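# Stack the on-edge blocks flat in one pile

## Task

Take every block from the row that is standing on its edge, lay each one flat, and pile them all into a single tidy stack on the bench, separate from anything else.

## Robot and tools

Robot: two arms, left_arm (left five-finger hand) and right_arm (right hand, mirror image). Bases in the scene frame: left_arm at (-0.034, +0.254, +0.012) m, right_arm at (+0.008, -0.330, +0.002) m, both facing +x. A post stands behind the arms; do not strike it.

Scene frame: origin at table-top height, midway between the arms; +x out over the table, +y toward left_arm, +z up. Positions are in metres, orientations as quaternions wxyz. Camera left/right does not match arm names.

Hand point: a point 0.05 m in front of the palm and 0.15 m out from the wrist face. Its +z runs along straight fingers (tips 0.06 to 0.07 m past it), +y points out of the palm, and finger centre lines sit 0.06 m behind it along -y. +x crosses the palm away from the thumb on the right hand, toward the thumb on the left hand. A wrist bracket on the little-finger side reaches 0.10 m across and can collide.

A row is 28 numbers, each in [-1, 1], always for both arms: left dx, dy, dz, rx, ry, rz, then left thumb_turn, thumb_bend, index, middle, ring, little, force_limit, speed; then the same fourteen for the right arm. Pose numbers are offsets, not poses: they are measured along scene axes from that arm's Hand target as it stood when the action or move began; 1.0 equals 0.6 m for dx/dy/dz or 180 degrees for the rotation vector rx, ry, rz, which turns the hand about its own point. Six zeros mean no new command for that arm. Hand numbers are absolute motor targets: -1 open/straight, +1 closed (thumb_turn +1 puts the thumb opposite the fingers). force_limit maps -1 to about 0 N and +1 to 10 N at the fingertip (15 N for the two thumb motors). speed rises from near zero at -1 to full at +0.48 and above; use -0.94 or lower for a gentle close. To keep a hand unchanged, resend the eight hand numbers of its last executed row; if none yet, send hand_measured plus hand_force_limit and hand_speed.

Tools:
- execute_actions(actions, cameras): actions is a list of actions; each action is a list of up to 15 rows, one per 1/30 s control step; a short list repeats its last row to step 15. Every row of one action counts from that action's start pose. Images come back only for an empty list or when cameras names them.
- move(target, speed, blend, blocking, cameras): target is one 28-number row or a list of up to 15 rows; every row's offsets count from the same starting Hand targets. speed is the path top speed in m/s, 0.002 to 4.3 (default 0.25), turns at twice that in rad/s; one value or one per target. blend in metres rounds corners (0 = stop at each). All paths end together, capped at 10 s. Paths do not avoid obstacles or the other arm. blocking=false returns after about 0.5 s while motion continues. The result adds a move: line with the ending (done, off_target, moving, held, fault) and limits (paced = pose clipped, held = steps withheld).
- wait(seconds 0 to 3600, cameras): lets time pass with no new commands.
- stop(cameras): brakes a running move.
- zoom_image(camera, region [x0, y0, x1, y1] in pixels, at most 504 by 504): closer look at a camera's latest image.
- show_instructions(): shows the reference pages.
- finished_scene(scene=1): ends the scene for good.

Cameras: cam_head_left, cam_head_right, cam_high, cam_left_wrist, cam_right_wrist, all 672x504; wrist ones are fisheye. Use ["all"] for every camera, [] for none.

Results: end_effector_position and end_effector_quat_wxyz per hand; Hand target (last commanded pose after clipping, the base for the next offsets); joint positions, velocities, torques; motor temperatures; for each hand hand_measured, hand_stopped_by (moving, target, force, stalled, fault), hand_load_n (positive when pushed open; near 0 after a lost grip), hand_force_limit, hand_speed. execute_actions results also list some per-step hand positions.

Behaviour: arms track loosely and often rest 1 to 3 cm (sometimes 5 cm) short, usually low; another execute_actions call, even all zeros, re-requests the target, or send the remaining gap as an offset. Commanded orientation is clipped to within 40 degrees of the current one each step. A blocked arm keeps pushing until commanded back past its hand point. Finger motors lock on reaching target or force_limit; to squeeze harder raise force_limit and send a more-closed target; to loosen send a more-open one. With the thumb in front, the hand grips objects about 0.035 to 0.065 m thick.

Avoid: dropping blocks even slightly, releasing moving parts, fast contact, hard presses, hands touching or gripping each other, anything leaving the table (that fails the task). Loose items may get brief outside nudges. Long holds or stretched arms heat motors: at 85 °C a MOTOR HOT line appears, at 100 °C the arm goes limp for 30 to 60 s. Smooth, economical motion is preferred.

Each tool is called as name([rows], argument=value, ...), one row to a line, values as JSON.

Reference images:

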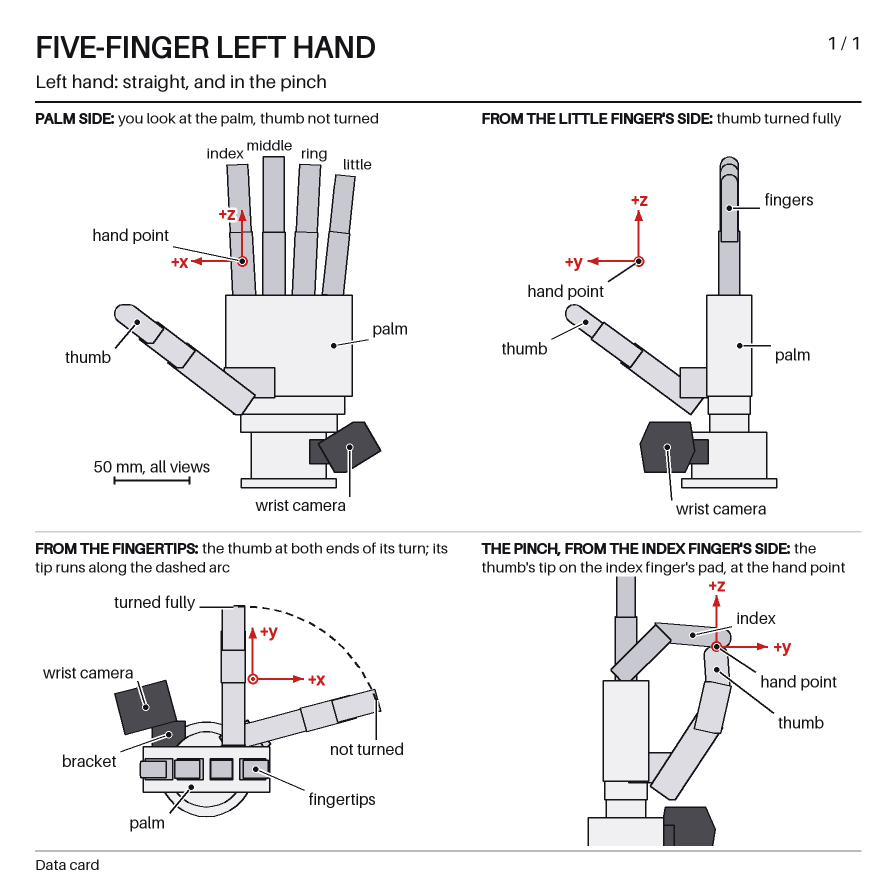

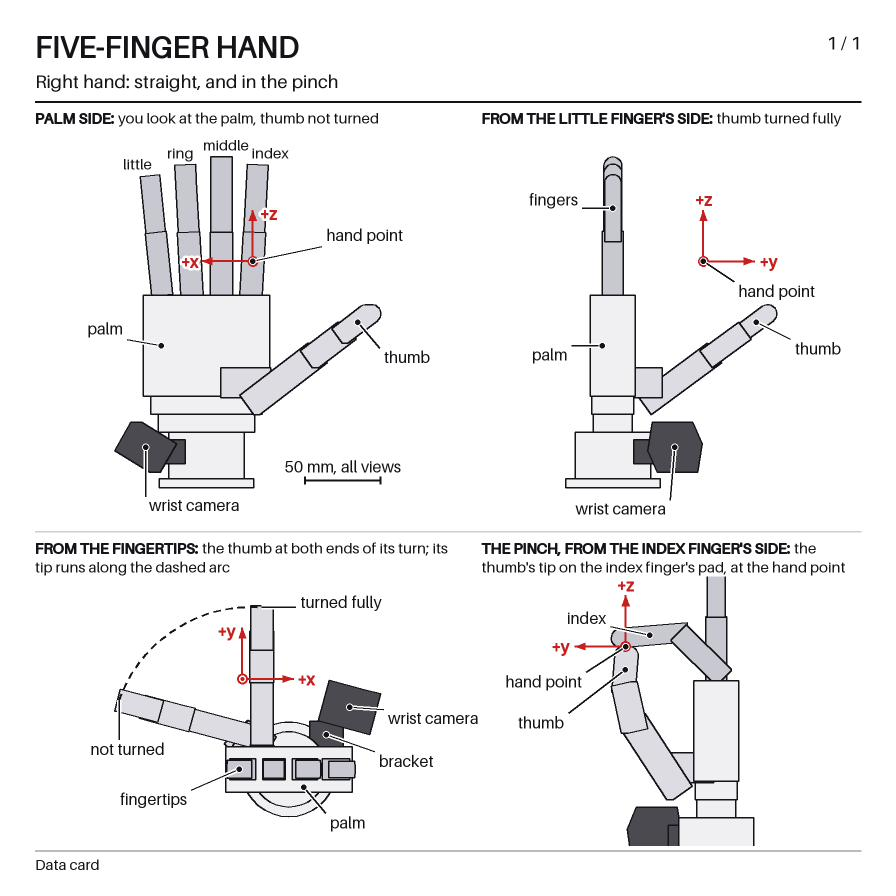

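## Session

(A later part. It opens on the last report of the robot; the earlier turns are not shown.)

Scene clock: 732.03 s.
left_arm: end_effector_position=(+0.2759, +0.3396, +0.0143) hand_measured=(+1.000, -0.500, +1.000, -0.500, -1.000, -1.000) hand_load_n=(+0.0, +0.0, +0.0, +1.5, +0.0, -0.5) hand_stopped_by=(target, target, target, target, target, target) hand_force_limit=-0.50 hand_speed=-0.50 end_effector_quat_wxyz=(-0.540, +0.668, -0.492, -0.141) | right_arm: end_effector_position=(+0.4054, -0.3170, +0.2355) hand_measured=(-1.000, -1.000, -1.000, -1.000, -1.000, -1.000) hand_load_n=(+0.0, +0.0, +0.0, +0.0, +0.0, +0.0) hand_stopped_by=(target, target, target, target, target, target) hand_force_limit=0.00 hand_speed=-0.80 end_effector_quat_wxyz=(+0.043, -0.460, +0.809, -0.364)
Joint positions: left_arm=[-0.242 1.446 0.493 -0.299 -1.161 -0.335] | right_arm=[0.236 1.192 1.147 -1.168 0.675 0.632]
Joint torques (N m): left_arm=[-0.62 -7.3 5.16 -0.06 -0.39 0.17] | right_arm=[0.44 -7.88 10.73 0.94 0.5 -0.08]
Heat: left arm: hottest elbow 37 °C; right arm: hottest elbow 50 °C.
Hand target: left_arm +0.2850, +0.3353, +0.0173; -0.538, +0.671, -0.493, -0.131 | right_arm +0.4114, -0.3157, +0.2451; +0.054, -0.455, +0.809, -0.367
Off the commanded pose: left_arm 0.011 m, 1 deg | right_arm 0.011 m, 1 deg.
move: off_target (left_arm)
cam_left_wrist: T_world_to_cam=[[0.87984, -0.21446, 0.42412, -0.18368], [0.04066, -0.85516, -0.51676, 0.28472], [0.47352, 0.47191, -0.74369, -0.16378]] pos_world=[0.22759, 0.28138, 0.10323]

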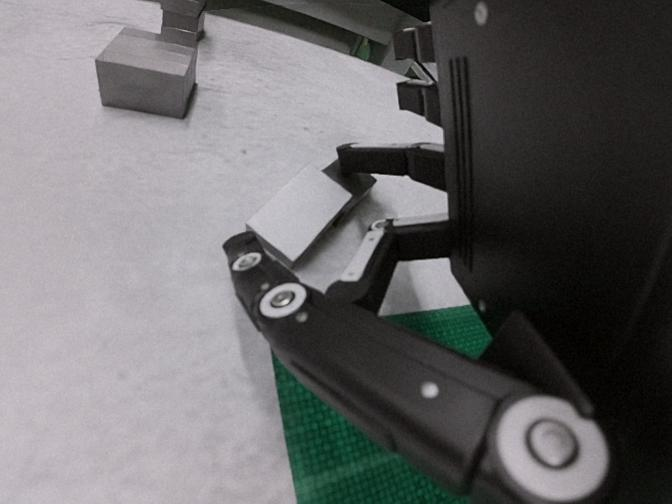

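move([
  [-0.003,0.0,0.0167,0,0,0,1,-0.5,1,-0.5,-1,-1,-0.5,-0.5,0,0,0,0,0,0,-1,-1,-1,-1,-1,-1,0,-0.8],
], speed=0.04, cameras=["cam_left_wrist"])

Scene clock: 742.23 s.
left_arm: end_effector_position=(+0.2723, +0.3391, +0.0185) hand_measured=(+1.000, -0.500, +1.000, -0.500, -1.000, -1.000) hand_load_n=(+0.0, +0.0, +0.0, +0.0, +0.0, -0.5) hand_stopped_by=(target, target, target, target, target, target) hand_force_limit=-0.50 hand_speed=-0.50 end_effector_quat_wxyz=(-0.534, +0.669, -0.497, -0.142) | right_arm: end_effector_position=(+0.4054, -0.3170, +0.2355) hand_measured=(-1.000, -1.000, -1.000, -1.000, -1.000, -1.000) hand_load_n=(+0.0, +0.0, +0.0, +0.0, +0.0, +0.0) hand_stopped_by=(target, target, target, target, target, target) hand_force_limit=0.00 hand_speed=-0.80 end_effector_quat_wxyz=(+0.043, -0.460, +0.809, -0.364)
Joint positions: left_arm=[-0.242 1.421 0.493 -0.334 -1.151 -0.335] | right_arm=[0.236 1.192 1.147 -1.168 0.675 0.632]
Joint torques (N m): left_arm=[-0.79 -8 5.57 -0.4 -0.82 0.13] | right_arm=[0.44 -7.88 10.73 0.92 0.51 -0.08]
Heat: left arm: hottest elbow 37 °C; right arm: hottest elbow 50 °C.
Hand target: left_arm +0.2832, +0.3353, +0.0274; -0.538, +0.671, -0.493, -0.131 | right_arm +0.4114, -0.3157, +0.2451; +0.054, -0.455, +0.809, -0.367
Off the commanded pose: left_arm 0.015 m, 1 deg | right_arm 0.011 m, 1 deg.
move: off_target (left_arm)
cam_left_wrist: T_world_to_cam=[[0.88416, -0.21442, 0.41506, -0.18343], [0.03148, -0.85909, -0.51086, 0.29039], [0.46612, 0.46475, -0.75283, -0.15416]] pos_world=[0.2249, 0.28179, 0.10842]

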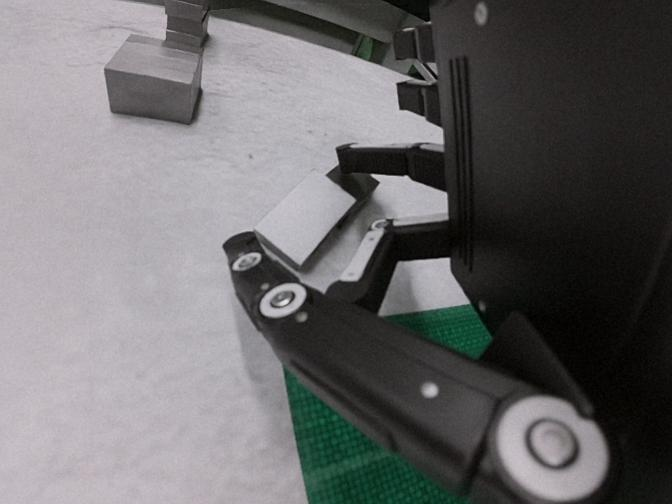

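move([
  [0.0145,0.001,0.0,0,0,0,1,-0.5,1,-0.5,-1,-1,-0.5,-0.5,0,0,0,0,0,0,-1,-1,-1,-1,-1,-1,0,-0.8],
], speed=0.04, cameras=["cam_left_wrist"])

zoom_image(camera="cam_left_wrist", region=[200, 120, 420, 320])

Scene clock: 744.07 s.
left_arm: end_effector_position=(+0.2763, +0.3381, +0.0207) hand_measured=(+1.000, -0.500, +1.000, -0.500, -1.000, -1.000) hand_load_n=(+0.0, +0.0, +0.0, +0.0, +0.0, +0.0) hand_stopped_by=(target, target, target, target, target, target) hand_force_limit=-0.50 hand_speed=-0.50 end_effector_quat_wxyz=(-0.534, +0.667, -0.499, -0.141) | right_arm: end_effector_position=(+0.4054, -0.3170, +0.2355) hand_measured=(-1.000, -1.000, -1.000, -1.000, -1.000, -1.000) hand_load_n=(+0.0, +0.0, +0.0, +0.0, +0.0, +0.0) hand_stopped_by=(target, target, target, target, target, target) hand_force_limit=0.00 hand_speed=-0.80 end_effector_quat_wxyz=(+0.043, -0.460, +0.809, -0.364)
Joint positions: left_arm=[-0.242 1.421 0.502 -0.334 -1.148 -0.324] | right_arm=[0.236 1.192 1.147 -1.168 0.675 0.632]
Joint torques (N m): left_arm=[-0.09 -6.71 6.26 0.2 -0.82 0.19] | right_arm=[0.44 -7.94 10.74 0.92 0.51 -0.08]
Heat: left arm: hottest elbow 37 °C; right arm: hottest elbow 50 °C.
Hand target: left_arm +0.2920, +0.3360, +0.0274; -0.538, +0.671, -0.493, -0.131 | right_arm +0.4114, -0.3157, +0.2451; +0.054, -0.455, +0.809, -0.367
Off the commanded pose: left_arm 0.017 m, 2 deg | right_arm 0.011 m, 1 deg.
move: off_target (left_arm)
cam_left_wrist: T_world_to_cam=[[0.88349, -0.21865, 0.41429, -0.1865], [0.02662, -0.85953, -0.51039, 0.29194], [0.46769, 0.46195, -0.75357, -0.15333]] pos_world=[0.22871, 0.28099, 0.11072]

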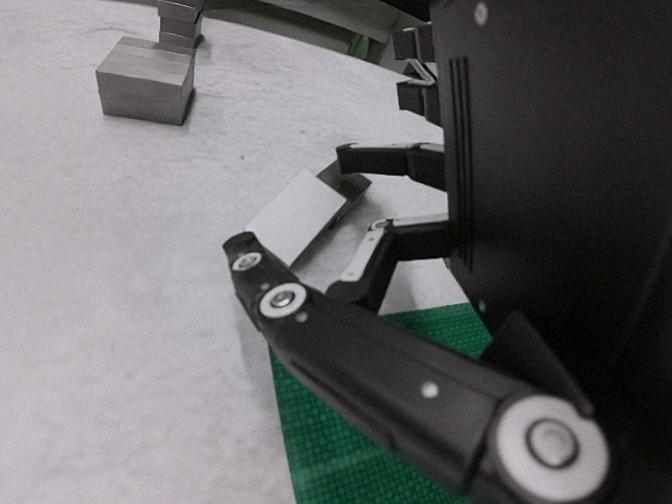

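Scaled by 2.291 from the camera's image (finer frame: 960x720).

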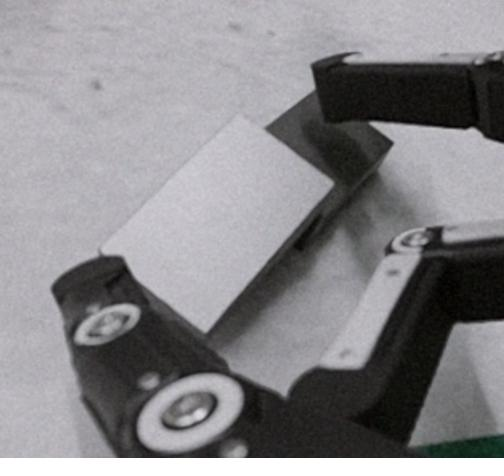

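move([
  [-0.0108,0.0033,-0.0175,0,0,0,1,-0.5,1,-0.5,-1,-1,-0.5,-0.5,0,0,0,0,0,0,-1,-1,-1,-1,-1,-1,0,-0.8],
], speed=0.04, cameras=["cam_left_wrist"])

zoom_image(camera="cam_left_wrist", region=[200, 120, 420, 320])

Scene clock: 746.40 s.
left_arm: end_effector_position=(+0.2834, +0.3362, +0.0183) hand_measured=(+1.000, -0.500, +1.000, -0.500, -1.000, -1.000) hand_load_n=(+0.5, +0.0, +0.0, +0.0, +0.0, +0.0) hand_stopped_by=(target, target, target, target, target, target) hand_force_limit=-0.50 hand_speed=-0.50 end_effector_quat_wxyz=(-0.539, +0.671, -0.493, -0.129) | right_arm: end_effector_position=(+0.4054, -0.3170, +0.2355) hand_measured=(-1.000, -1.000, -1.000, -1.000, -1.000, -1.000) hand_load_n=(+0.0, +0.0, -0.5, +0.0, +0.0, +0.0) hand_stopped_by=(target, target, target, target, target, target) hand_force_limit=0.00 hand_speed=-0.80 end_effector_quat_wxyz=(+0.043, -0.460, +0.809, -0.364)
Joint positions: left_arm=[-0.242 1.433 0.502 -0.289 -1.147 -0.32] | right_arm=[0.236 1.192 1.147 -1.168 0.675 0.632]
Joint torques (N m): left_arm=[0.03 -6.36 4.36 0.38 -0.82 0.19] | right_arm=[0.38 -7.88 10.74 0.94 0.51 -0.08]
Heat: left arm: hottest elbow 37 °C; right arm: hottest elbow 50 °C.
Hand target: left_arm +0.2855, +0.3379, +0.0168; -0.538, +0.671, -0.493, -0.131 | right_arm +0.4114, -0.3157, +0.2451; +0.054, -0.455, +0.809, -0.367
Off the commanded pose: left_arm 0.003 m, 0 deg | right_arm 0.011 m, 1 deg.
move: done
cam_left_wrist: T_world_to_cam=[[0.87128, -0.21721, 0.44011, -0.18965], [0.03892, -0.86333, -0.50313, 0.2866], [0.48925, 0.4555, -0.74375, -0.1617]] pos_world=[0.2332, 0.2799, 0.1074]

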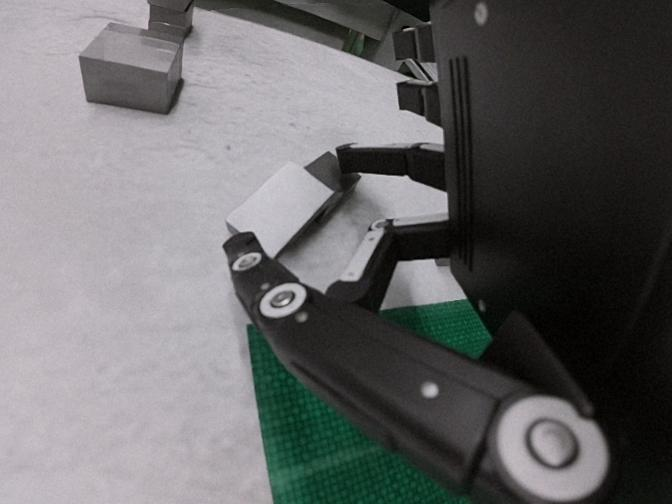

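Scaled by 2.291 from the camera's image (finer frame: 960x720).

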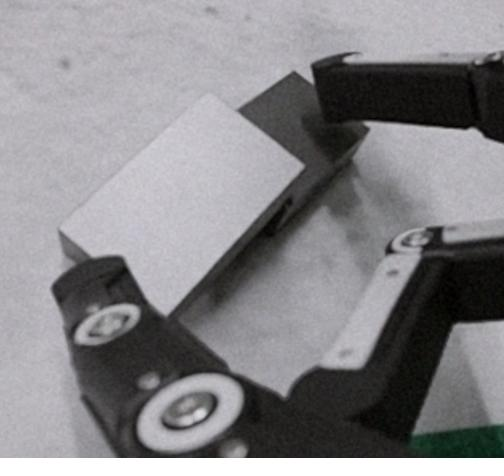

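move([
  [0,0,0,0,0,0,1,-0.5,1,0.1,-1,-1,-0.7,-0.93,0,0,0,0,0,0,-1,-1,-1,-1,-1,-1,0,-0.8],
], speed=0.04, cameras=["cam_left_wrist","cam_high"])

zoom_image(camera="cam_left_wrist", region=[200, 120, 420, 320])

Scene clock: 748.77 s.
left_arm: end_effector_position=(+0.2839, +0.3362, +0.0184) hand_measured=(+1.000, -0.500, +1.000, -0.310, -1.000, -1.000) hand_load_n=(+0.0, +0.0, +0.0, +1.0, +0.0, +0.0) hand_stopped_by=(target, target, target, force, target, target) hand_force_limit=-0.70 hand_speed=-0.93 end_effector_quat_wxyz=(-0.539, +0.671, -0.493, -0.129) | right_arm: end_effector_position=(+0.4054, -0.3170, +0.2355) hand_measured=(-1.000, -1.000, -1.000, -1.000, -1.000, -1.000) hand_load_n=(+0.0, +0.0, +0.5, +0.0, -0.5, -0.5) hand_stopped_by=(target, target, target, target, target, target) hand_force_limit=0.00 hand_speed=-0.80 end_effector_quat_wxyz=(+0.043, -0.460, +0.809, -0.364)
Joint positions: left_arm=[-0.242 1.433 0.502 -0.285 -1.147 -0.317] | right_arm=[0.236 1.192 1.147 -1.168 0.675 0.632]
Joint torques (N m): left_arm=[0.09 -6.36 4.36 0.28 -0.81 0.18] | right_arm=[0.44 -7.88 10.73 0.92 0.51 -0.08]
Heat: left arm: hottest elbow 37 °C; right arm: hottest elbow 50 °C.
Hand target: left_arm +0.2855, +0.3379, +0.0168; -0.538, +0.671, -0.493, -0.131 | right_arm +0.4114, -0.3157, +0.2451; +0.054, -0.455, +0.809, -0.367
Off the commanded pose: left_arm 0.003 m, 0 deg | right_arm 0.011 m, 1 deg.
move: done
cam_left_wrist: T_world_to_cam=[[0.87061, -0.21819, 0.44094, -0.1897], [0.03852, -0.86329, -0.50324, 0.28673], [0.49046, 0.45511, -0.74318, -0.16207]] pos_world=[0.2336, 0.2799, 0.1075]
Images, in order (width x height): cam_high 672x504, cam_left_wrist 672x504.

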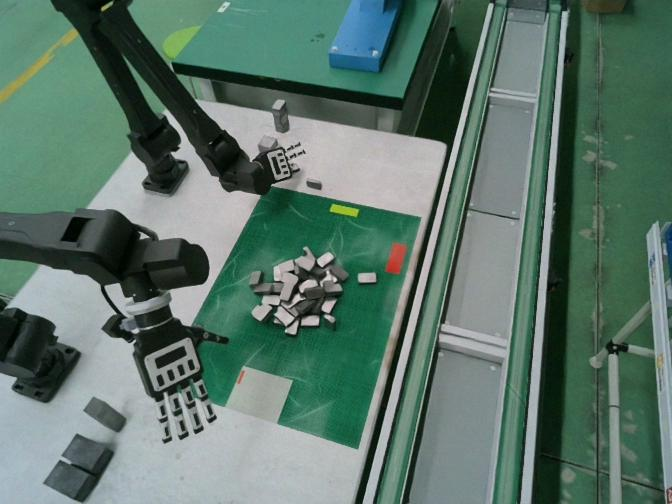

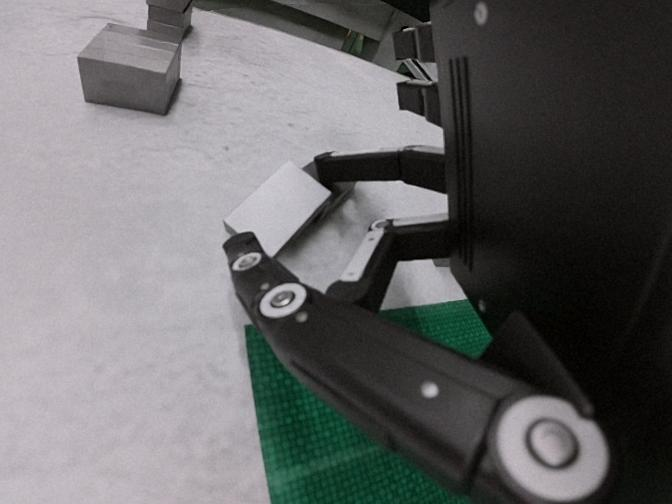

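Scaled by 2.291 from the camera's image (finer frame: 960x720).

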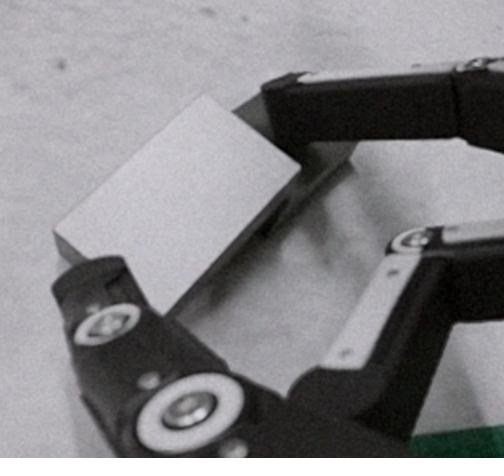

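move([
  [0,0,0,0,0,0,1,-0.5,1,0.12,-1,-1,-0.5,-0.93,0,0,0,0,0,0,-1,-1,-1,-1,-1,-1,0,-0.8],
], speed=0.04, cameras=["cam_left_wrist","cam_high"])

zoom_image(camera="cam_left_wrist", region=[200, 120, 420, 320])

zoom_image(camera="cam_high", region=[260, 140, 330, 200])

Scene clock: 751.13 s.
left_arm: end_effector_position=(+0.2838, +0.3365, +0.0188) hand_measured=(+1.000, -0.500, +1.000, -0.116, -1.000, -1.000) hand_load_n=(+0.0, +0.5, +0.0, +2.5, +0.0, +0.0) hand_stopped_by=(target, target, target, force, target, target) hand_force_limit=-0.50 hand_speed=-0.93 end_effector_quat_wxyz=(-0.540, +0.670, -0.493, -0.130) | right_arm: end_effector_position=(+0.4054, -0.3170, +0.2355) hand_measured=(-1.000, -1.000, -1.000, -1.000, -1.000, -1.000) hand_load_n=(+0.0, +0.0, +0.0, +0.0, +0.0, +0.0) hand_stopped_by=(target, target, target, target, target, target) hand_force_limit=0.00 hand_speed=-0.80 end_effector_quat_wxyz=(+0.043, -0.460, +0.809, -0.364)
Joint positions: left_arm=[-0.242 1.433 0.502 -0.285 -1.149 -0.315] | right_arm=[0.236 1.192 1.147 -1.168 0.675 0.632]
Joint torques (N m): left_arm=[0.03 -6.36 4.36 0.29 -0.74 0.16] | right_arm=[0.44 -7.94 10.74 0.92 0.51 -0.08]
Heat: left arm: hottest elbow 37 °C; right arm: hottest elbow 50 °C.
Hand target: left_arm +0.2855, +0.3379, +0.0168; -0.538, +0.671, -0.493, -0.131 | right_arm +0.4114, -0.3157, +0.2451; +0.054, -0.455, +0.809, -0.367
Off the commanded pose: left_arm 0.003 m, 0 deg | right_arm 0.011 m, 1 deg.
move: done
cam_left_wrist: T_world_to_cam=[[0.87122, -0.21944, 0.43911, -0.18937], [0.03759, -0.86207, -0.5054, 0.28703], [0.48945, 0.45682, -0.7428, -0.16224]] pos_world=[0.2336, 0.27999, 0.1077]
Images, in order (width x height): cam_high 672x504, cam_left_wrist 672x504.

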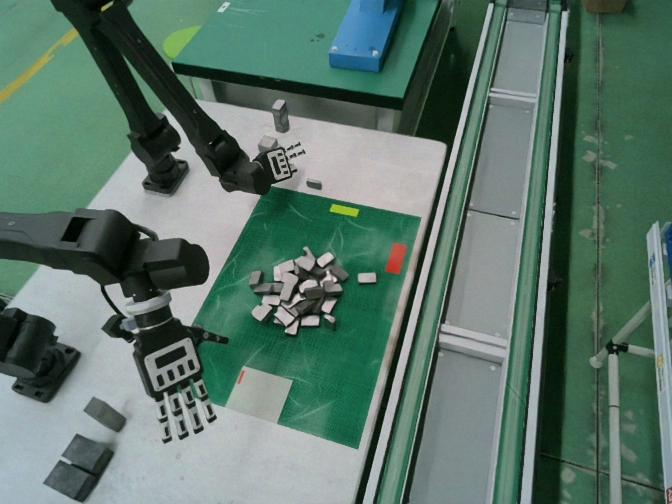

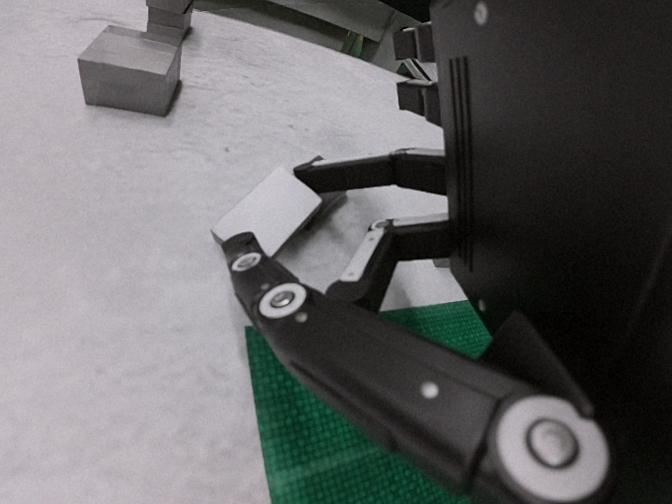

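Scaled by 2.291 from the camera's image (finer frame: 960x720).

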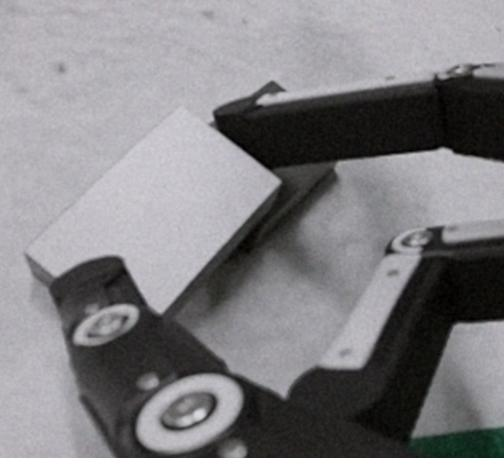

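Scaled by 7.200 from the camera's image (finer frame: 960x720).

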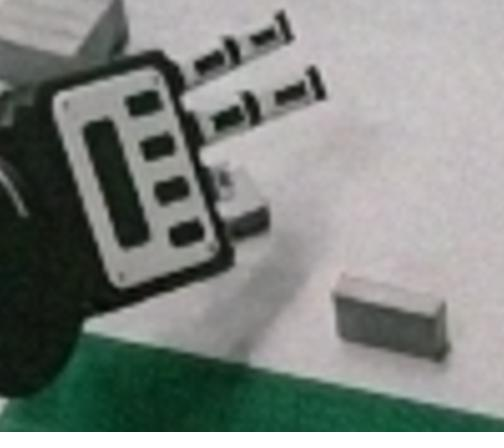

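move([
  [0,0,0,0,0,0,1,-0.75,1,-0.35,-1,-1,-0.5,-0.8,0,0,0,0,0,0,-1,-1,-1,-1,-1,-1,0,-0.8],
], speed=0.04, cameras=["cam_left_wrist","cam_high"])

zoom_image(camera="cam_left_wrist", region=[200, 120, 420, 320])

Scene clock: 756.23 s.
left_arm: end_effector_position=(+0.2837, +0.3365, +0.0187) hand_measured=(+1.000, -0.750, +1.000, -0.350, -1.000, -1.000) hand_load_n=(+0.5, +0.0, +0.0, +0.0, +0.0, +0.0) hand_stopped_by=(target, target, target, target, target, target) hand_force_limit=-0.50 hand_speed=-0.80 end_effector_quat_wxyz=(-0.539, +0.670, -0.494, -0.130) | right_arm: end_effector_position=(+0.4054, -0.3170, +0.2355) hand_measured=(-1.000, -1.000, -1.000, -1.000, -1.000, -1.000) hand_load_n=(+0.0, +0.0, -0.5, +0.0, +0.0, +0.0) hand_stopped_by=(target, target, target, target, target, target) hand_force_limit=0.00 hand_speed=-0.80 end_effector_quat_wxyz=(+0.043, -0.460, +0.809, -0.364)
Joint positions: left_arm=[-0.242 1.433 0.502 -0.285 -1.149 -0.314] | right_arm=[0.236 1.192 1.147 -1.168 0.675 0.632]
Joint torques (N m): left_arm=[0.03 -6.42 4.33 0.28 -0.74 0.14] | right_arm=[0.44 -7.88 10.74 0.92 0.51 -0.08]
Heat: left arm: hottest elbow 37 °C; right arm: hottest elbow 50 °C.
Hand target: left_arm +0.2855, +0.3379, +0.0168; -0.538, +0.671, -0.493, -0.131 | right_arm +0.4114, -0.3157, +0.2451; +0.054, -0.455, +0.809, -0.367
Off the commanded pose: left_arm 0.003 m, 0 deg | right_arm 0.011 m, 1 deg.
move: done
cam_left_wrist: T_world_to_cam=[[0.87156, -0.22002, 0.43815, -0.18923], [0.03652, -0.86204, -0.50553, 0.28733], [0.48892, 0.4566, -0.74328, -0.16193]] pos_world=[0.2336, 0.27999, 0.1078]
Images, in order (width x height): cam_high 672x504, cam_left_wrist 672x504.

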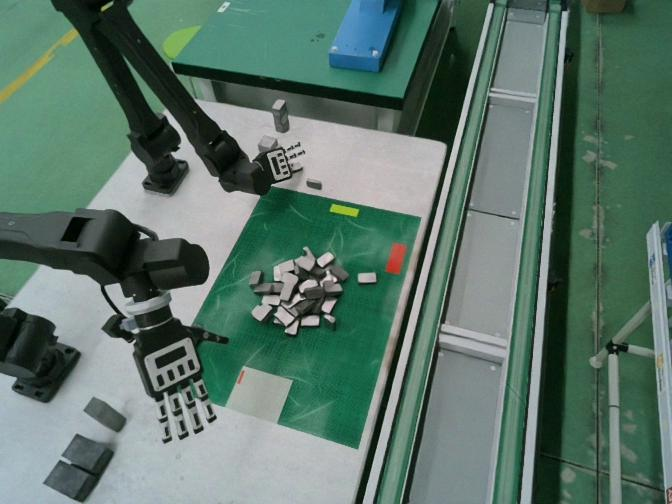

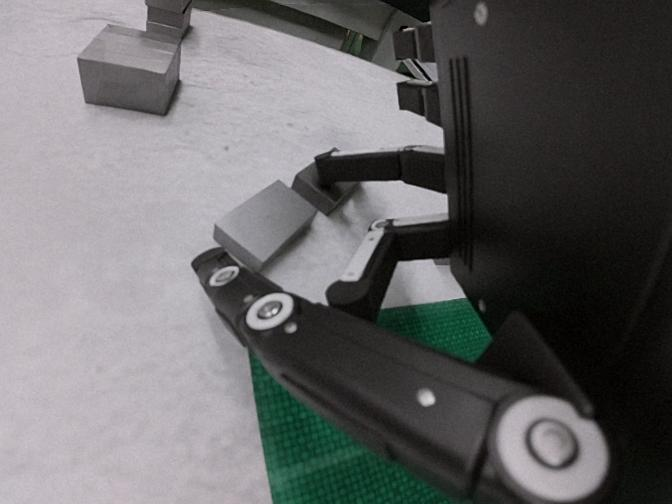

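Scaled by 2.291 from the camera's image (finer frame: 960x720).

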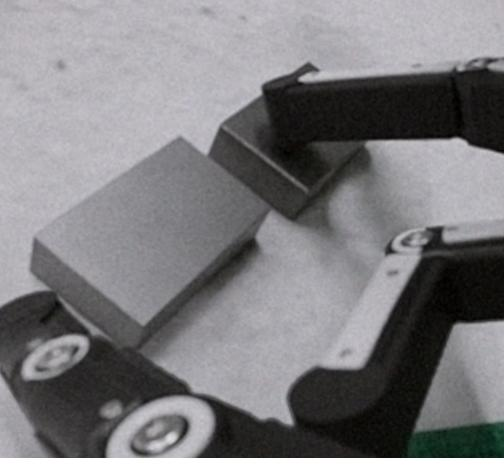

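move([
  [0,0,-0.008,0,0,0,1,-0.7,1,-0.35,-1,-1,-0.5,-0.8,0,0,0,0,0,0,-1,-1,-1,-1,-1,-1,0,-0.8],
], speed=0.03, cameras=[])

Scene clock: 761.43 s.
left_arm: end_effector_position=(+0.2851, +0.3367, +0.0176) hand_measured=(+1.000, -0.700, +1.000, -0.350, -1.000, -1.000) hand_load_n=(+0.5, +0.0, +0.0, -1.0, +0.0, +0.0) hand_stopped_by=(target, target, target, target, target, target) hand_force_limit=-0.50 hand_speed=-0.80 end_effector_quat_wxyz=(-0.541, +0.669, -0.493, -0.130) | right_arm: end_effector_position=(+0.4054, -0.3170, +0.2355) hand_measured=(-1.000, -1.000, -1.000, -1.000, -1.000, -1.000) hand_load_n=(+0.0, +0.0, +0.0, -0.5, -0.5, -0.5) hand_stopped_by=(target, target, target, target, target, target) hand_force_limit=0.00 hand_speed=-0.80 end_effector_quat_wxyz=(+0.043, -0.460, +0.809, -0.364)
Joint positions: left_arm=[-0.242 1.441 0.502 -0.272 -1.152 -0.311] | right_arm=[0.236 1.192 1.147 -1.168 0.675 0.632]
Joint torques (N m): left_arm=[0.03 -5.83 4.04 0.49 -0.59 0.11] | right_arm=[0.44 -7.94 10.74 0.94 0.51 -0.08]
Heat: left arm: hottest elbow 37 °C; right arm: hottest elbow 50 °C.
Hand target: left_arm +0.2854, +0.3379, +0.0120; -0.538, +0.671, -0.493, -0.131 | right_arm +0.4114, -0.3157, +0.2451; +0.054, -0.455, +0.809, -0.367
Off the commanded pose: left_arm 0.006 m, 0 deg | right_arm 0.011 m, 1 deg.
move: done

move([
  [0,0,0,0,0,0,1,-0.7,1,-0.65,-1,-1,-0.5,-0.85,0,0,0,0,0,0,-1,-1,-1,-1,-1,-1,0,-0.8],
], speed=0.03, cameras=["cam_left_wrist"])

zoom_image(camera="cam_left_wrist", region=[200, 120, 420, 320])

Scene clock: 763.13 s.
left_arm: end_effector_position=(+0.2851, +0.3360, +0.0151) hand_measured=(+1.000, -0.700, +1.000, -0.650, -1.000, -1.000) hand_load_n=(+0.5, +0.0, +0.0, +0.0, +0.0, +0.0) hand_stopped_by=(target, target, target, target, target, target) hand_force_limit=-0.50 hand_speed=-0.85 end_effector_quat_wxyz=(-0.539, +0.669, -0.495, -0.130) | right_arm: end_effector_position=(+0.4054, -0.3170, +0.2355) hand_measured=(-1.000, -1.000, -1.000, -1.000, -1.000, -1.000) hand_load_n=(+0.0, +0.0, +0.0, +0.0, +0.0, +0.0) hand_stopped_by=(target, target, target, target, target, target) hand_force_limit=0.00 hand_speed=-0.80 end_effector_quat_wxyz=(+0.043, -0.460, +0.809, -0.364)
Joint positions: left_arm=[-0.242 1.448 0.502 -0.269 -1.147 -0.311] | right_arm=[0.236 1.192 1.147 -1.168 0.675 0.632]
Joint torques (N m): left_arm=[0.03 -6.36 4 0.4 -0.81 0.11] | right_arm=[0.44 -7.88 10.74 0.92 0.51 -0.08]
Heat: left arm: hottest elbow 37 °C; right arm: hottest elbow 50 °C.
Hand target: left_arm +0.2855, +0.3379, +0.0120; -0.538, +0.671, -0.493, -0.131 | right_arm +0.4114, -0.3157, +0.2451; +0.054, -0.455, +0.809, -0.367
Off the commanded pose: left_arm 0.004 m, 0 deg | right_arm 0.011 m, 1 deg.
move: done
cam_left_wrist: T_world_to_cam=[[0.87148, -0.22115, 0.43774, -0.18848], [0.03472, -0.8625, -0.50487, 0.28569], [0.4892, 0.45518, -0.74397, -0.1647]] pos_world=[0.23491, 0.2797, 0.1042]

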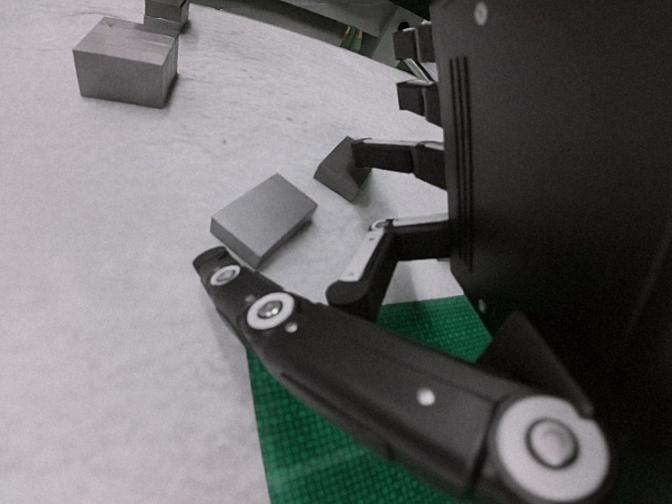

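Scaled by 2.291 from the camera's image (finer frame: 960x720).

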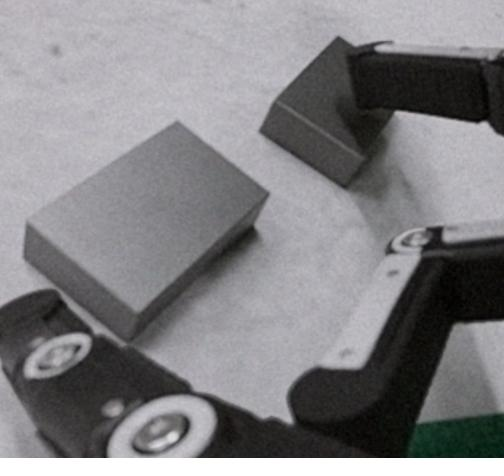

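move([
  [-0.0145,-0.0125,0.003,0,0,0,1,-0.7,1,-0.5,-1,-1,-0.5,-0.85,0,0,0,0,0,0,-1,-1,-1,-1,-1,-1,0,-0.8],
], speed=0.04, cameras=["cam_left_wrist"])

zoom_image(camera="cam_left_wrist", region=[200, 120, 420, 320])

Scene clock: 766.03 s.
left_arm: end_effector_position=(+0.2781, +0.3350, +0.0146) hand_measured=(+1.000, -0.700, +1.000, -0.500, -1.000, -1.000) hand_load_n=(+0.0, +0.0, +0.0, +2.0, +0.0, -0.5) hand_stopped_by=(target, target, target, target, target, target) hand_force_limit=-0.50 hand_speed=-0.85 end_effector_quat_wxyz=(-0.540, +0.672, -0.489, -0.135) | right_arm: end_effector_position=(+0.4054, -0.3170, +0.2355) hand_measured=(-1.000, -1.000, -1.000, -1.000, -1.000, -1.000) hand_load_n=(+0.0, +0.0, +0.0, +0.0, +0.0, +0.0) hand_stopped_by=(target, target, target, target, target, target) hand_force_limit=0.00 hand_speed=-0.80 end_effector_quat_wxyz=(+0.043, -0.460, +0.809, -0.364)
Joint positions: left_arm=[-0.253 1.448 0.502 -0.324 -1.16 -0.37] | right_arm=[0.236 1.192 1.147 -1.168 0.675 0.632]
Joint torques (N m): left_arm=[-1.55 -7.47 3.77 -0.55 -0.7 -0.04] | right_arm=[0.44 -7.88 10.73 0.94 0.51 -0.08]
Heat: left arm: hottest elbow 37 °C; right arm: hottest elbow 50 °C.
Hand target: left_arm +0.2768, +0.3304, +0.0138; -0.538, +0.671, -0.493, -0.131 | right_arm +0.4114, -0.3157, +0.2451; +0.054, -0.455, +0.809, -0.367
Off the commanded pose: left_arm 0.005 m, 1 deg | right_arm 0.011 m, 1 deg.
move: done
cam_left_wrist: T_world_to_cam=[[0.87485, -0.20965, 0.43667, -0.18715], [0.04821, -0.85932, -0.50917, 0.27999], [0.48198, 0.4665, -0.74167, -0.16297]] pos_world=[0.22878, 0.27739, 0.10341]

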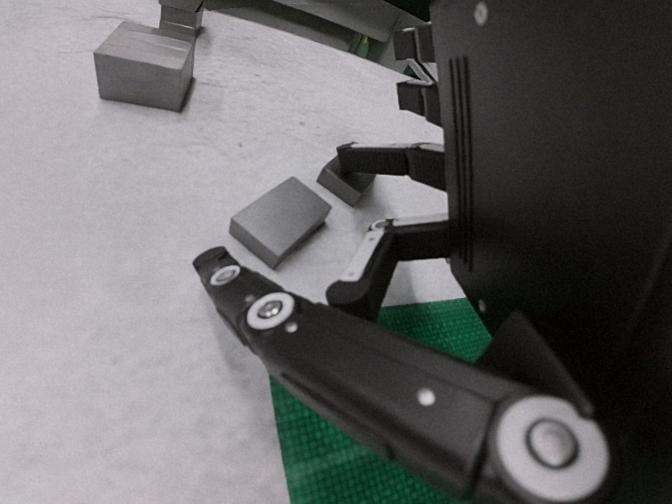

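Scaled by 2.291 from the camera's image (finer frame: 960x720).

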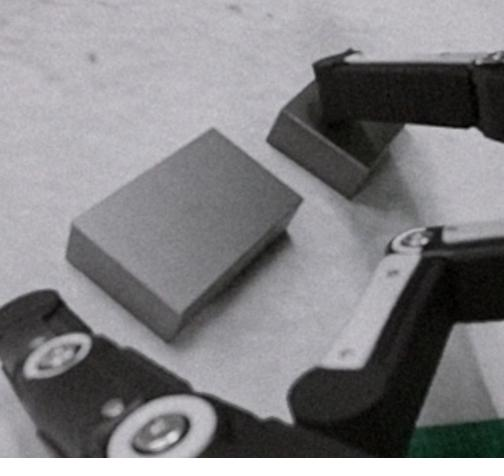

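execute_actions([
  [[0.001,0.001,0.002,0,0,0,1,-0.6,1,-0.5,-1,-1,-0.5,-0.85,0,0,0,0,0,0,-1,-1,-1,-1,-1,-1,0,-0.8],[0.003,0.002,0.004,0,0,0,1,-0.6,1,-0.5,-1,-1,-0.5,-0.85,0,0,0,0,0,0,-1,-1,-1,-1,-1,-1,0,-0.8],[0.004,0.003,0.006,0,0,0,1,-0.6,1,-0.5,-1,-1,-0.5,-0.85,0,0,0,0,0,0,-1,-1,-1,-1,-1,-1,0,-0.8],[0.006,0.003,0.009,0,0,0,1,-0.6,1,-0.5,-1,-1,-0.5,-0.85,0,0,0,0,0,0,-1,-1,-1,-1,-1,-1,0,-0.8],[0.007,0.004,0.011,0,0,0,1,-0.6,1,-0.5,-1,-1,-0.5,-0.85,0,0,0,0,0,0,-1,-1,-1,-1,-1,-1,0,-0.8],[0.008,0.004,0.013,0,0,0,1,-0.6,1,-0.5,-1,-1,-0.5,-0.85,0,0,0,0,0,0,-1,-1,-1,-1,-1,-1,0,-0.8],[0.009,0.005,0.015,0,0,0,1,-0.6,1,-0.5,-1,-1,-0.5,-0.85,0,0,0,0,0,0,-1,-1,-1,-1,-1,-1,0,-0.8]],
], cameras=[])

Scene clock: 769.27 s.
left_arm: end_effector_position=(+0.2773, +0.3345, +0.0163) hand_measured=(+1.000, -0.600, +1.000, -0.500, -1.000, -1.000) hand_load_n=(+0.5, +0.0, +0.0, +0.0, +0.0, +0.0) hand_stopped_by=(target, target, target, target, target, target) hand_force_limit=-0.50 hand_speed=-0.85 end_effector_quat_wxyz=(-0.537, +0.671, -0.494, -0.136) | right_arm: end_effector_position=(+0.4054, -0.3170, +0.2355) hand_measured=(-1.000, -1.000, -1.000, -1.000, -1.000, -1.000) hand_load_n=(+0.0, +0.0, +0.0, +0.0, +0.0, -0.5) hand_stopped_by=(target, target, target, target, target, target) hand_force_limit=0.00 hand_speed=-0.80 end_effector_quat_wxyz=(+0.043, -0.460, +0.809, -0.364)
Joint positions: left_arm=[-0.253 1.437 0.502 -0.332 -1.153 -0.359] | right_arm=[0.236 1.192 1.147 -1.168 0.675 0.632]
Joint torques (N m): left_arm=[-0.38 -8.23 4.75 -0.42 -0.81 0.2] | right_arm=[0.44 -7.88 10.74 0.94 0.51 -0.08]
Heat: left arm: hottest elbow 36 °C; right arm: hottest elbow 50 °C.
Hand target: left_arm +0.2821, +0.3334, +0.0228; -0.538, +0.671, -0.493, -0.131 | right_arm +0.4114, -0.3157, +0.2451; +0.054, -0.455, +0.809, -0.367
Off the commanded pose: left_arm 0.008 m, 1 deg | right_arm 0.011 m, 1 deg.
Step readings (end_effector_position of left_arm | right_arm):
0: (+0.2781, +0.3350, +0.0146) | (+0.4054, -0.3170, +0.2355)
1: (+0.2781, +0.3350, +0.0146) | (+0.4054, -0.3170, +0.2355)
2: (+0.2781, +0.3350, +0.0146) | (+0.4054, -0.3170, +0.2355)
4: (+0.2781, +0.3350, +0.0149) | (+0.4054, -0.3170, +0.2355)
8: (+0.2778, +0.3347, +0.0159) | (+0.4054, -0.3170, +0.2355)
15: (+0.2774, +0.3344, +0.0163) | (+0.4054, -0.3170, +0.2355)

move([
  [0,0,0,0,0,0,1,-0.55,1,-0.24,-1,-1,-0.6,-0.9,0,0,0,0,0,0,-1,-1,-1,-1,-1,-1,0,-0.8],
], speed=0.03, cameras=["cam_left_wrist"])

zoom_image(camera="cam_left_wrist", region=[200, 120, 420, 320])

Scene clock: 771.33 s.
left_arm: end_effector_position=(+0.2776, +0.3349, +0.0183) hand_measured=(+1.000, -0.550, +1.000, -0.240, -1.000, -1.000) hand_load_n=(+0.0, +0.0, +0.0, +1.0, -0.5, +0.0) hand_stopped_by=(target, target, target, target, target, target) hand_force_limit=-0.60 hand_speed=-0.90 end_effector_quat_wxyz=(-0.538, +0.670, -0.493, -0.136) | right_arm: end_effector_position=(+0.4054, -0.3170, +0.2355) hand_measured=(-1.000, -1.000, -1.000, -1.000, -1.000, -1.000) hand_load_n=(+0.0, +0.0, +0.0, +0.0, +0.0, +0.0) hand_stopped_by=(target, target, target, target, target, target) hand_force_limit=0.00 hand_speed=-0.80 end_effector_quat_wxyz=(+0.043, -0.460, +0.809, -0.364)
Joint positions: left_arm=[-0.253 1.432 0.502 -0.332 -1.157 -0.354] | right_arm=[0.236 1.192 1.147 -1.168 0.675 0.632]
Joint torques (N m): left_arm=[-0.44 -7.82 4.79 -0.4 -0.69 0.15] | right_arm=[0.44 -7.94 10.74 0.94 0.51 -0.08]
Heat: left arm: hottest elbow 36 °C; right arm: hottest elbow 50 °C.
Hand target: left_arm +0.2822, +0.3335, +0.0229; -0.538, +0.671, -0.493, -0.131 | right_arm +0.4114, -0.3157, +0.2451; +0.054, -0.455, +0.809, -0.367
Off the commanded pose: left_arm 0.007 m, 1 deg | right_arm 0.011 m, 1 deg.
move: done
cam_left_wrist: T_world_to_cam=[[0.87638, -0.21587, 0.43052, -0.18668], [0.03852, -0.85964, -0.50944, 0.28468], [0.48007, 0.46305, -0.74506, -0.15822]] pos_world=[0.22859, 0.27769, 0.10751]

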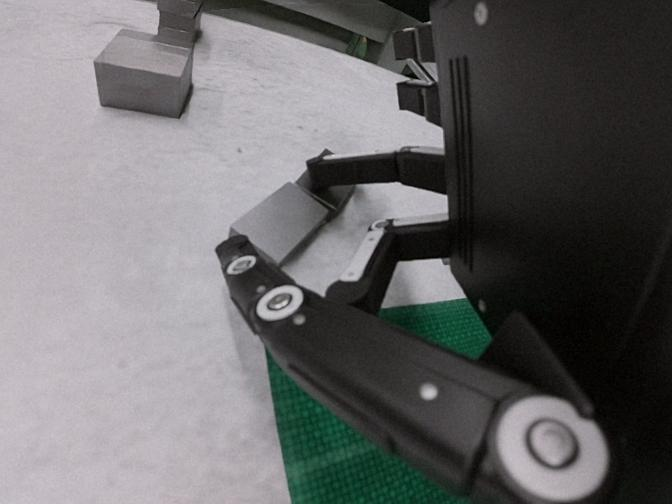

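Scaled by 2.291 from the camera's image (finer frame: 960x720).

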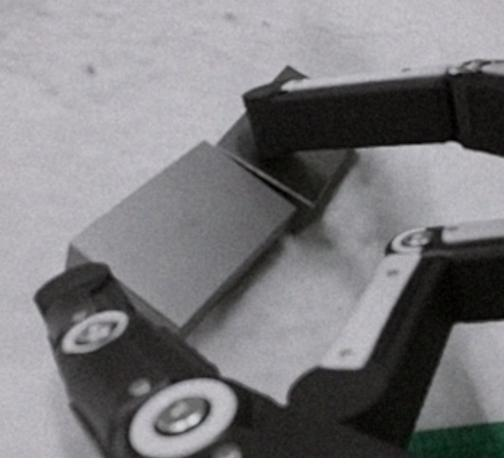

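move([
  [-0.005,0,-0.018,0,0,0,1,-0.65,1,-0.24,-1,-1,-0.6,-0.9,0,0,0,0,0,0,-1,-1,-1,-1,-1,-1,0,-0.8],
  [-0.005,0,-0.018,0,0,0,1,-0.65,1,-0.75,-1,-1,-0.5,-0.8,0,0,0,0,0,0,-1,-1,-1,-1,-1,-1,0,-0.8],
], speed=0.03, cameras=["cam_left_wrist"])

zoom_image(camera="cam_left_wrist", region=[200, 120, 420, 320])

Scene clock: 774.83 s.
left_arm: end_effector_position=(+0.2803, +0.3339, +0.0164) hand_measured=(+1.000, -0.650, +1.000, -0.750, -1.000, -1.000) hand_load_n=(+0.0, +0.0, +0.0, +0.0, +0.0, -0.5) hand_stopped_by=(target, target, target, target, target, target) hand_force_limit=-0.50 hand_speed=-0.80 end_effector_quat_wxyz=(-0.539, +0.671, -0.491, -0.131) | right_arm: end_effector_position=(+0.4054, -0.3170, +0.2355) hand_measured=(-1.000, -1.000, -1.000, -1.000, -1.000, -1.000) hand_load_n=(+0.0, +0.0, +0.0, +0.0, +0.0, +0.0) hand_stopped_by=(target, target, target, target, target, target) hand_force_limit=0.00 hand_speed=-0.80 end_effector_quat_wxyz=(+0.043, -0.460, +0.809, -0.364)
Joint positions: left_arm=[-0.253 1.439 0.502 -0.315 -1.154 -0.354] | right_arm=[0.236 1.192 1.147 -1.168 0.675 0.632]
Joint torques (N m): left_arm=[-0.62 -6.24 3.7 0.35 -0.82 0.08] | right_arm=[0.44 -7.88 10.74 0.94 0.51 -0.08]
Heat: left arm: hottest elbow 36 °C; right arm: hottest elbow 50 °C.
Hand target: left_arm +0.2792, +0.3334, +0.0121; -0.538, +0.671, -0.493, -0.131 | right_arm +0.4114, -0.3157, +0.2451; +0.054, -0.455, +0.809, -0.367
Off the commanded pose: left_arm 0.005 m, 0 deg | right_arm 0.011 m, 1 deg.
move: done
cam_left_wrist: T_world_to_cam=[[0.87208, -0.21454, 0.43983, -0.18772], [0.04245, -0.86222, -0.50475, 0.28243], [0.48752, 0.45885, -0.74282, -0.16117]] pos_world=[0.23029, 0.27719, 0.1054]

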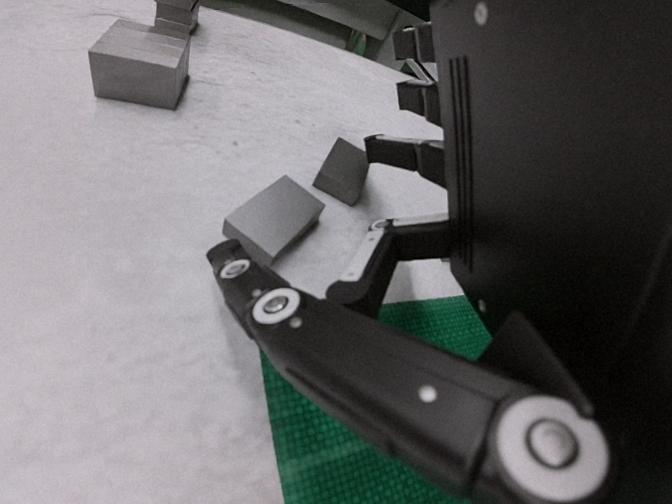

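Scaled by 2.291 from the camera's image (finer frame: 960x720).

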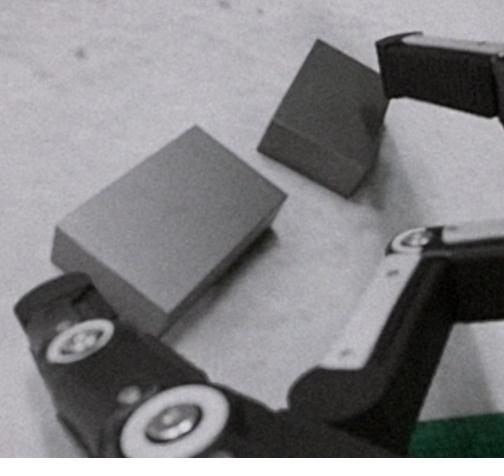

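move([
  [0.0192,0.0,0.0325,0,0,0,1,-0.65,1,-0.75,-1,-1,-0.6,-0.9,0,0,0,0,0,0,-1,-1,-1,-1,-1,-1,0,-0.8],
  [0.0192,0.0,0.07,0,0,0,1,-0.65,1,-0.75,-1,-1,-0.6,-0.9,0,0,0,0,0,0,-1,-1,-1,-1,-1,-1,0,-0.8],
], speed=0.05, cameras=[])

Scene clock: 777.77 s.
left_arm: end_effector_position=(+0.2763, +0.3347, +0.0417) hand_measured=(+1.000, -0.650, +1.000, -0.750, -1.000, -1.000) hand_load_n=(+0.0, +0.0, +0.0, +0.0, +0.0, +0.0) hand_stopped_by=(target, target, target, target, target, target) hand_force_limit=-0.60 hand_speed=-0.90 end_effector_quat_wxyz=(-0.534, +0.666, -0.502, -0.142) | right_arm: end_effector_position=(+0.4054, -0.3170, +0.2355) hand_measured=(-1.000, -1.000, -1.000, -1.000, -1.000, -1.000) hand_load_n=(+0.0, +0.0, +0.0, +0.0, +0.0, +0.0) hand_stopped_by=(target, target, target, target, target, target) hand_force_limit=0.00 hand_speed=-0.80 end_effector_quat_wxyz=(+0.043, -0.460, +0.809, -0.364)
Joint positions: left_arm=[-0.253 1.36 0.528 -0.441 -1.151 -0.34] | right_arm=[0.236 1.192 1.147 -1.168 0.675 0.632]
Joint torques (N m): left_arm=[0.09 -7.65 6.87 -0.4 -0.84 0.18] | right_arm=[0.44 -7.88 10.74 0.94 0.51 -0.08]
Heat: left arm: hottest elbow 36 °C; right arm: hottest elbow 50 °C.
Hand target: left_arm +0.2906, +0.3334, +0.0540; -0.538, +0.671, -0.493, -0.131 | right_arm +0.4114, -0.3157, +0.2451; +0.054, -0.455, +0.809, -0.367
Off the commanded pose: left_arm 0.019 m, 2 deg | right_arm 0.011 m, 1 deg.
move: off_target (left_arm)

move([
  [-0.0177,-0.0015,-0.035,0,0,0,1,-0.6,1,-0.22,-1,-1,-0.6,-0.7,0,0,0,0,0,0,-1,-1,-1,-1,-1,-1,0,-0.8],
], speed=0.05, cameras=["cam_left_wrist"])

zoom_image(camera="cam_left_wrist", region=[200, 150, 420, 350])

Scene clock: 779.40 s.
left_arm: end_effector_position=(+0.2780, +0.3341, +0.0354) hand_measured=(+1.000, -0.600, +1.000, -0.220, -1.000, -1.000) hand_load_n=(+0.0, +0.0, +0.0, +0.0, +0.0, +0.0) hand_stopped_by=(target, target, target, target, target, target) hand_force_limit=-0.60 hand_speed=-0.70 end_effector_quat_wxyz=(-0.536, +0.670, -0.496, -0.135) | right_arm: end_effector_position=(+0.4054, -0.3170, +0.2355) hand_measured=(-1.000, -1.000, -1.000, -1.000, -1.000, -1.000) hand_load_n=(+0.0, +0.0, +0.0, +0.0, +0.0, +0.0) hand_stopped_by=(target, target, target, target, target, target) hand_force_limit=0.00 hand_speed=-0.80 end_effector_quat_wxyz=(+0.043, -0.460, +0.809, -0.364)
Joint positions: left_arm=[-0.253 1.376 0.52 -0.407 -1.151 -0.351] | right_arm=[0.236 1.192 1.147 -1.168 0.675 0.632]
Joint torques (N m): left_arm=[-0.79 -6.01 4.38 0.34 -0.97 0] | right_arm=[0.44 -7.88 10.74 0.94 0.51 -0.08]
Heat: left arm: hottest elbow 36 °C; right arm: hottest elbow 50 °C.
Hand target: left_arm +0.2800, +0.3325, +0.0331; -0.538, +0.671, -0.493, -0.131 | right_arm +0.4114, -0.3157, +0.2451; +0.054, -0.455, +0.809, -0.367
Off the commanded pose: left_arm 0.003 m, 1 deg | right_arm 0.011 m, 1 deg.
move: done
cam_left_wrist: T_world_to_cam=[[0.87772, -0.21679, 0.42732, -0.1945], [0.0334, -0.86195, -0.50589, 0.29474], [0.478, 0.4583, -0.74931, -0.14294]] pos_world=[0.2292, 0.27739, 0.12511]

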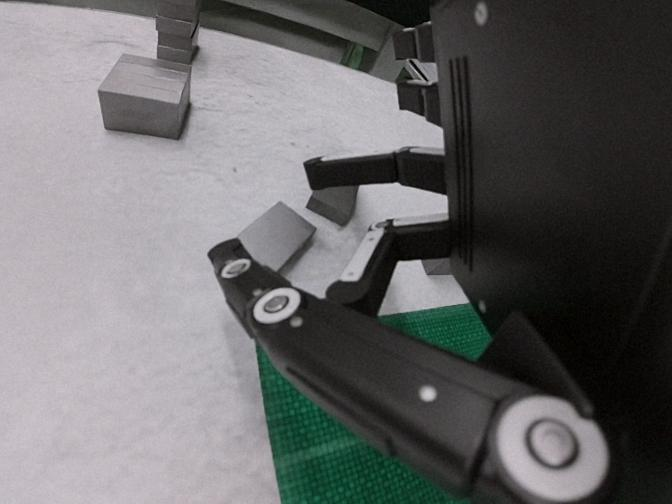

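Scaled by 2.291 from the camera's image (finer frame: 960x720).

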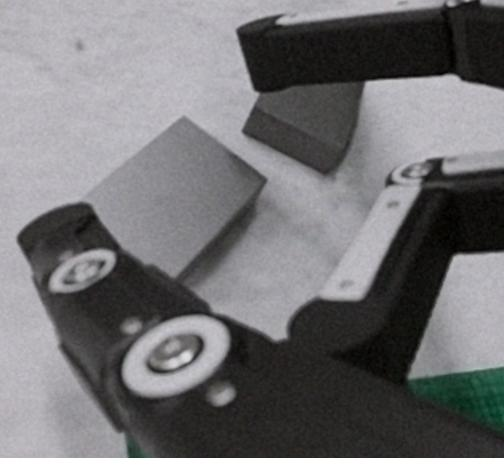

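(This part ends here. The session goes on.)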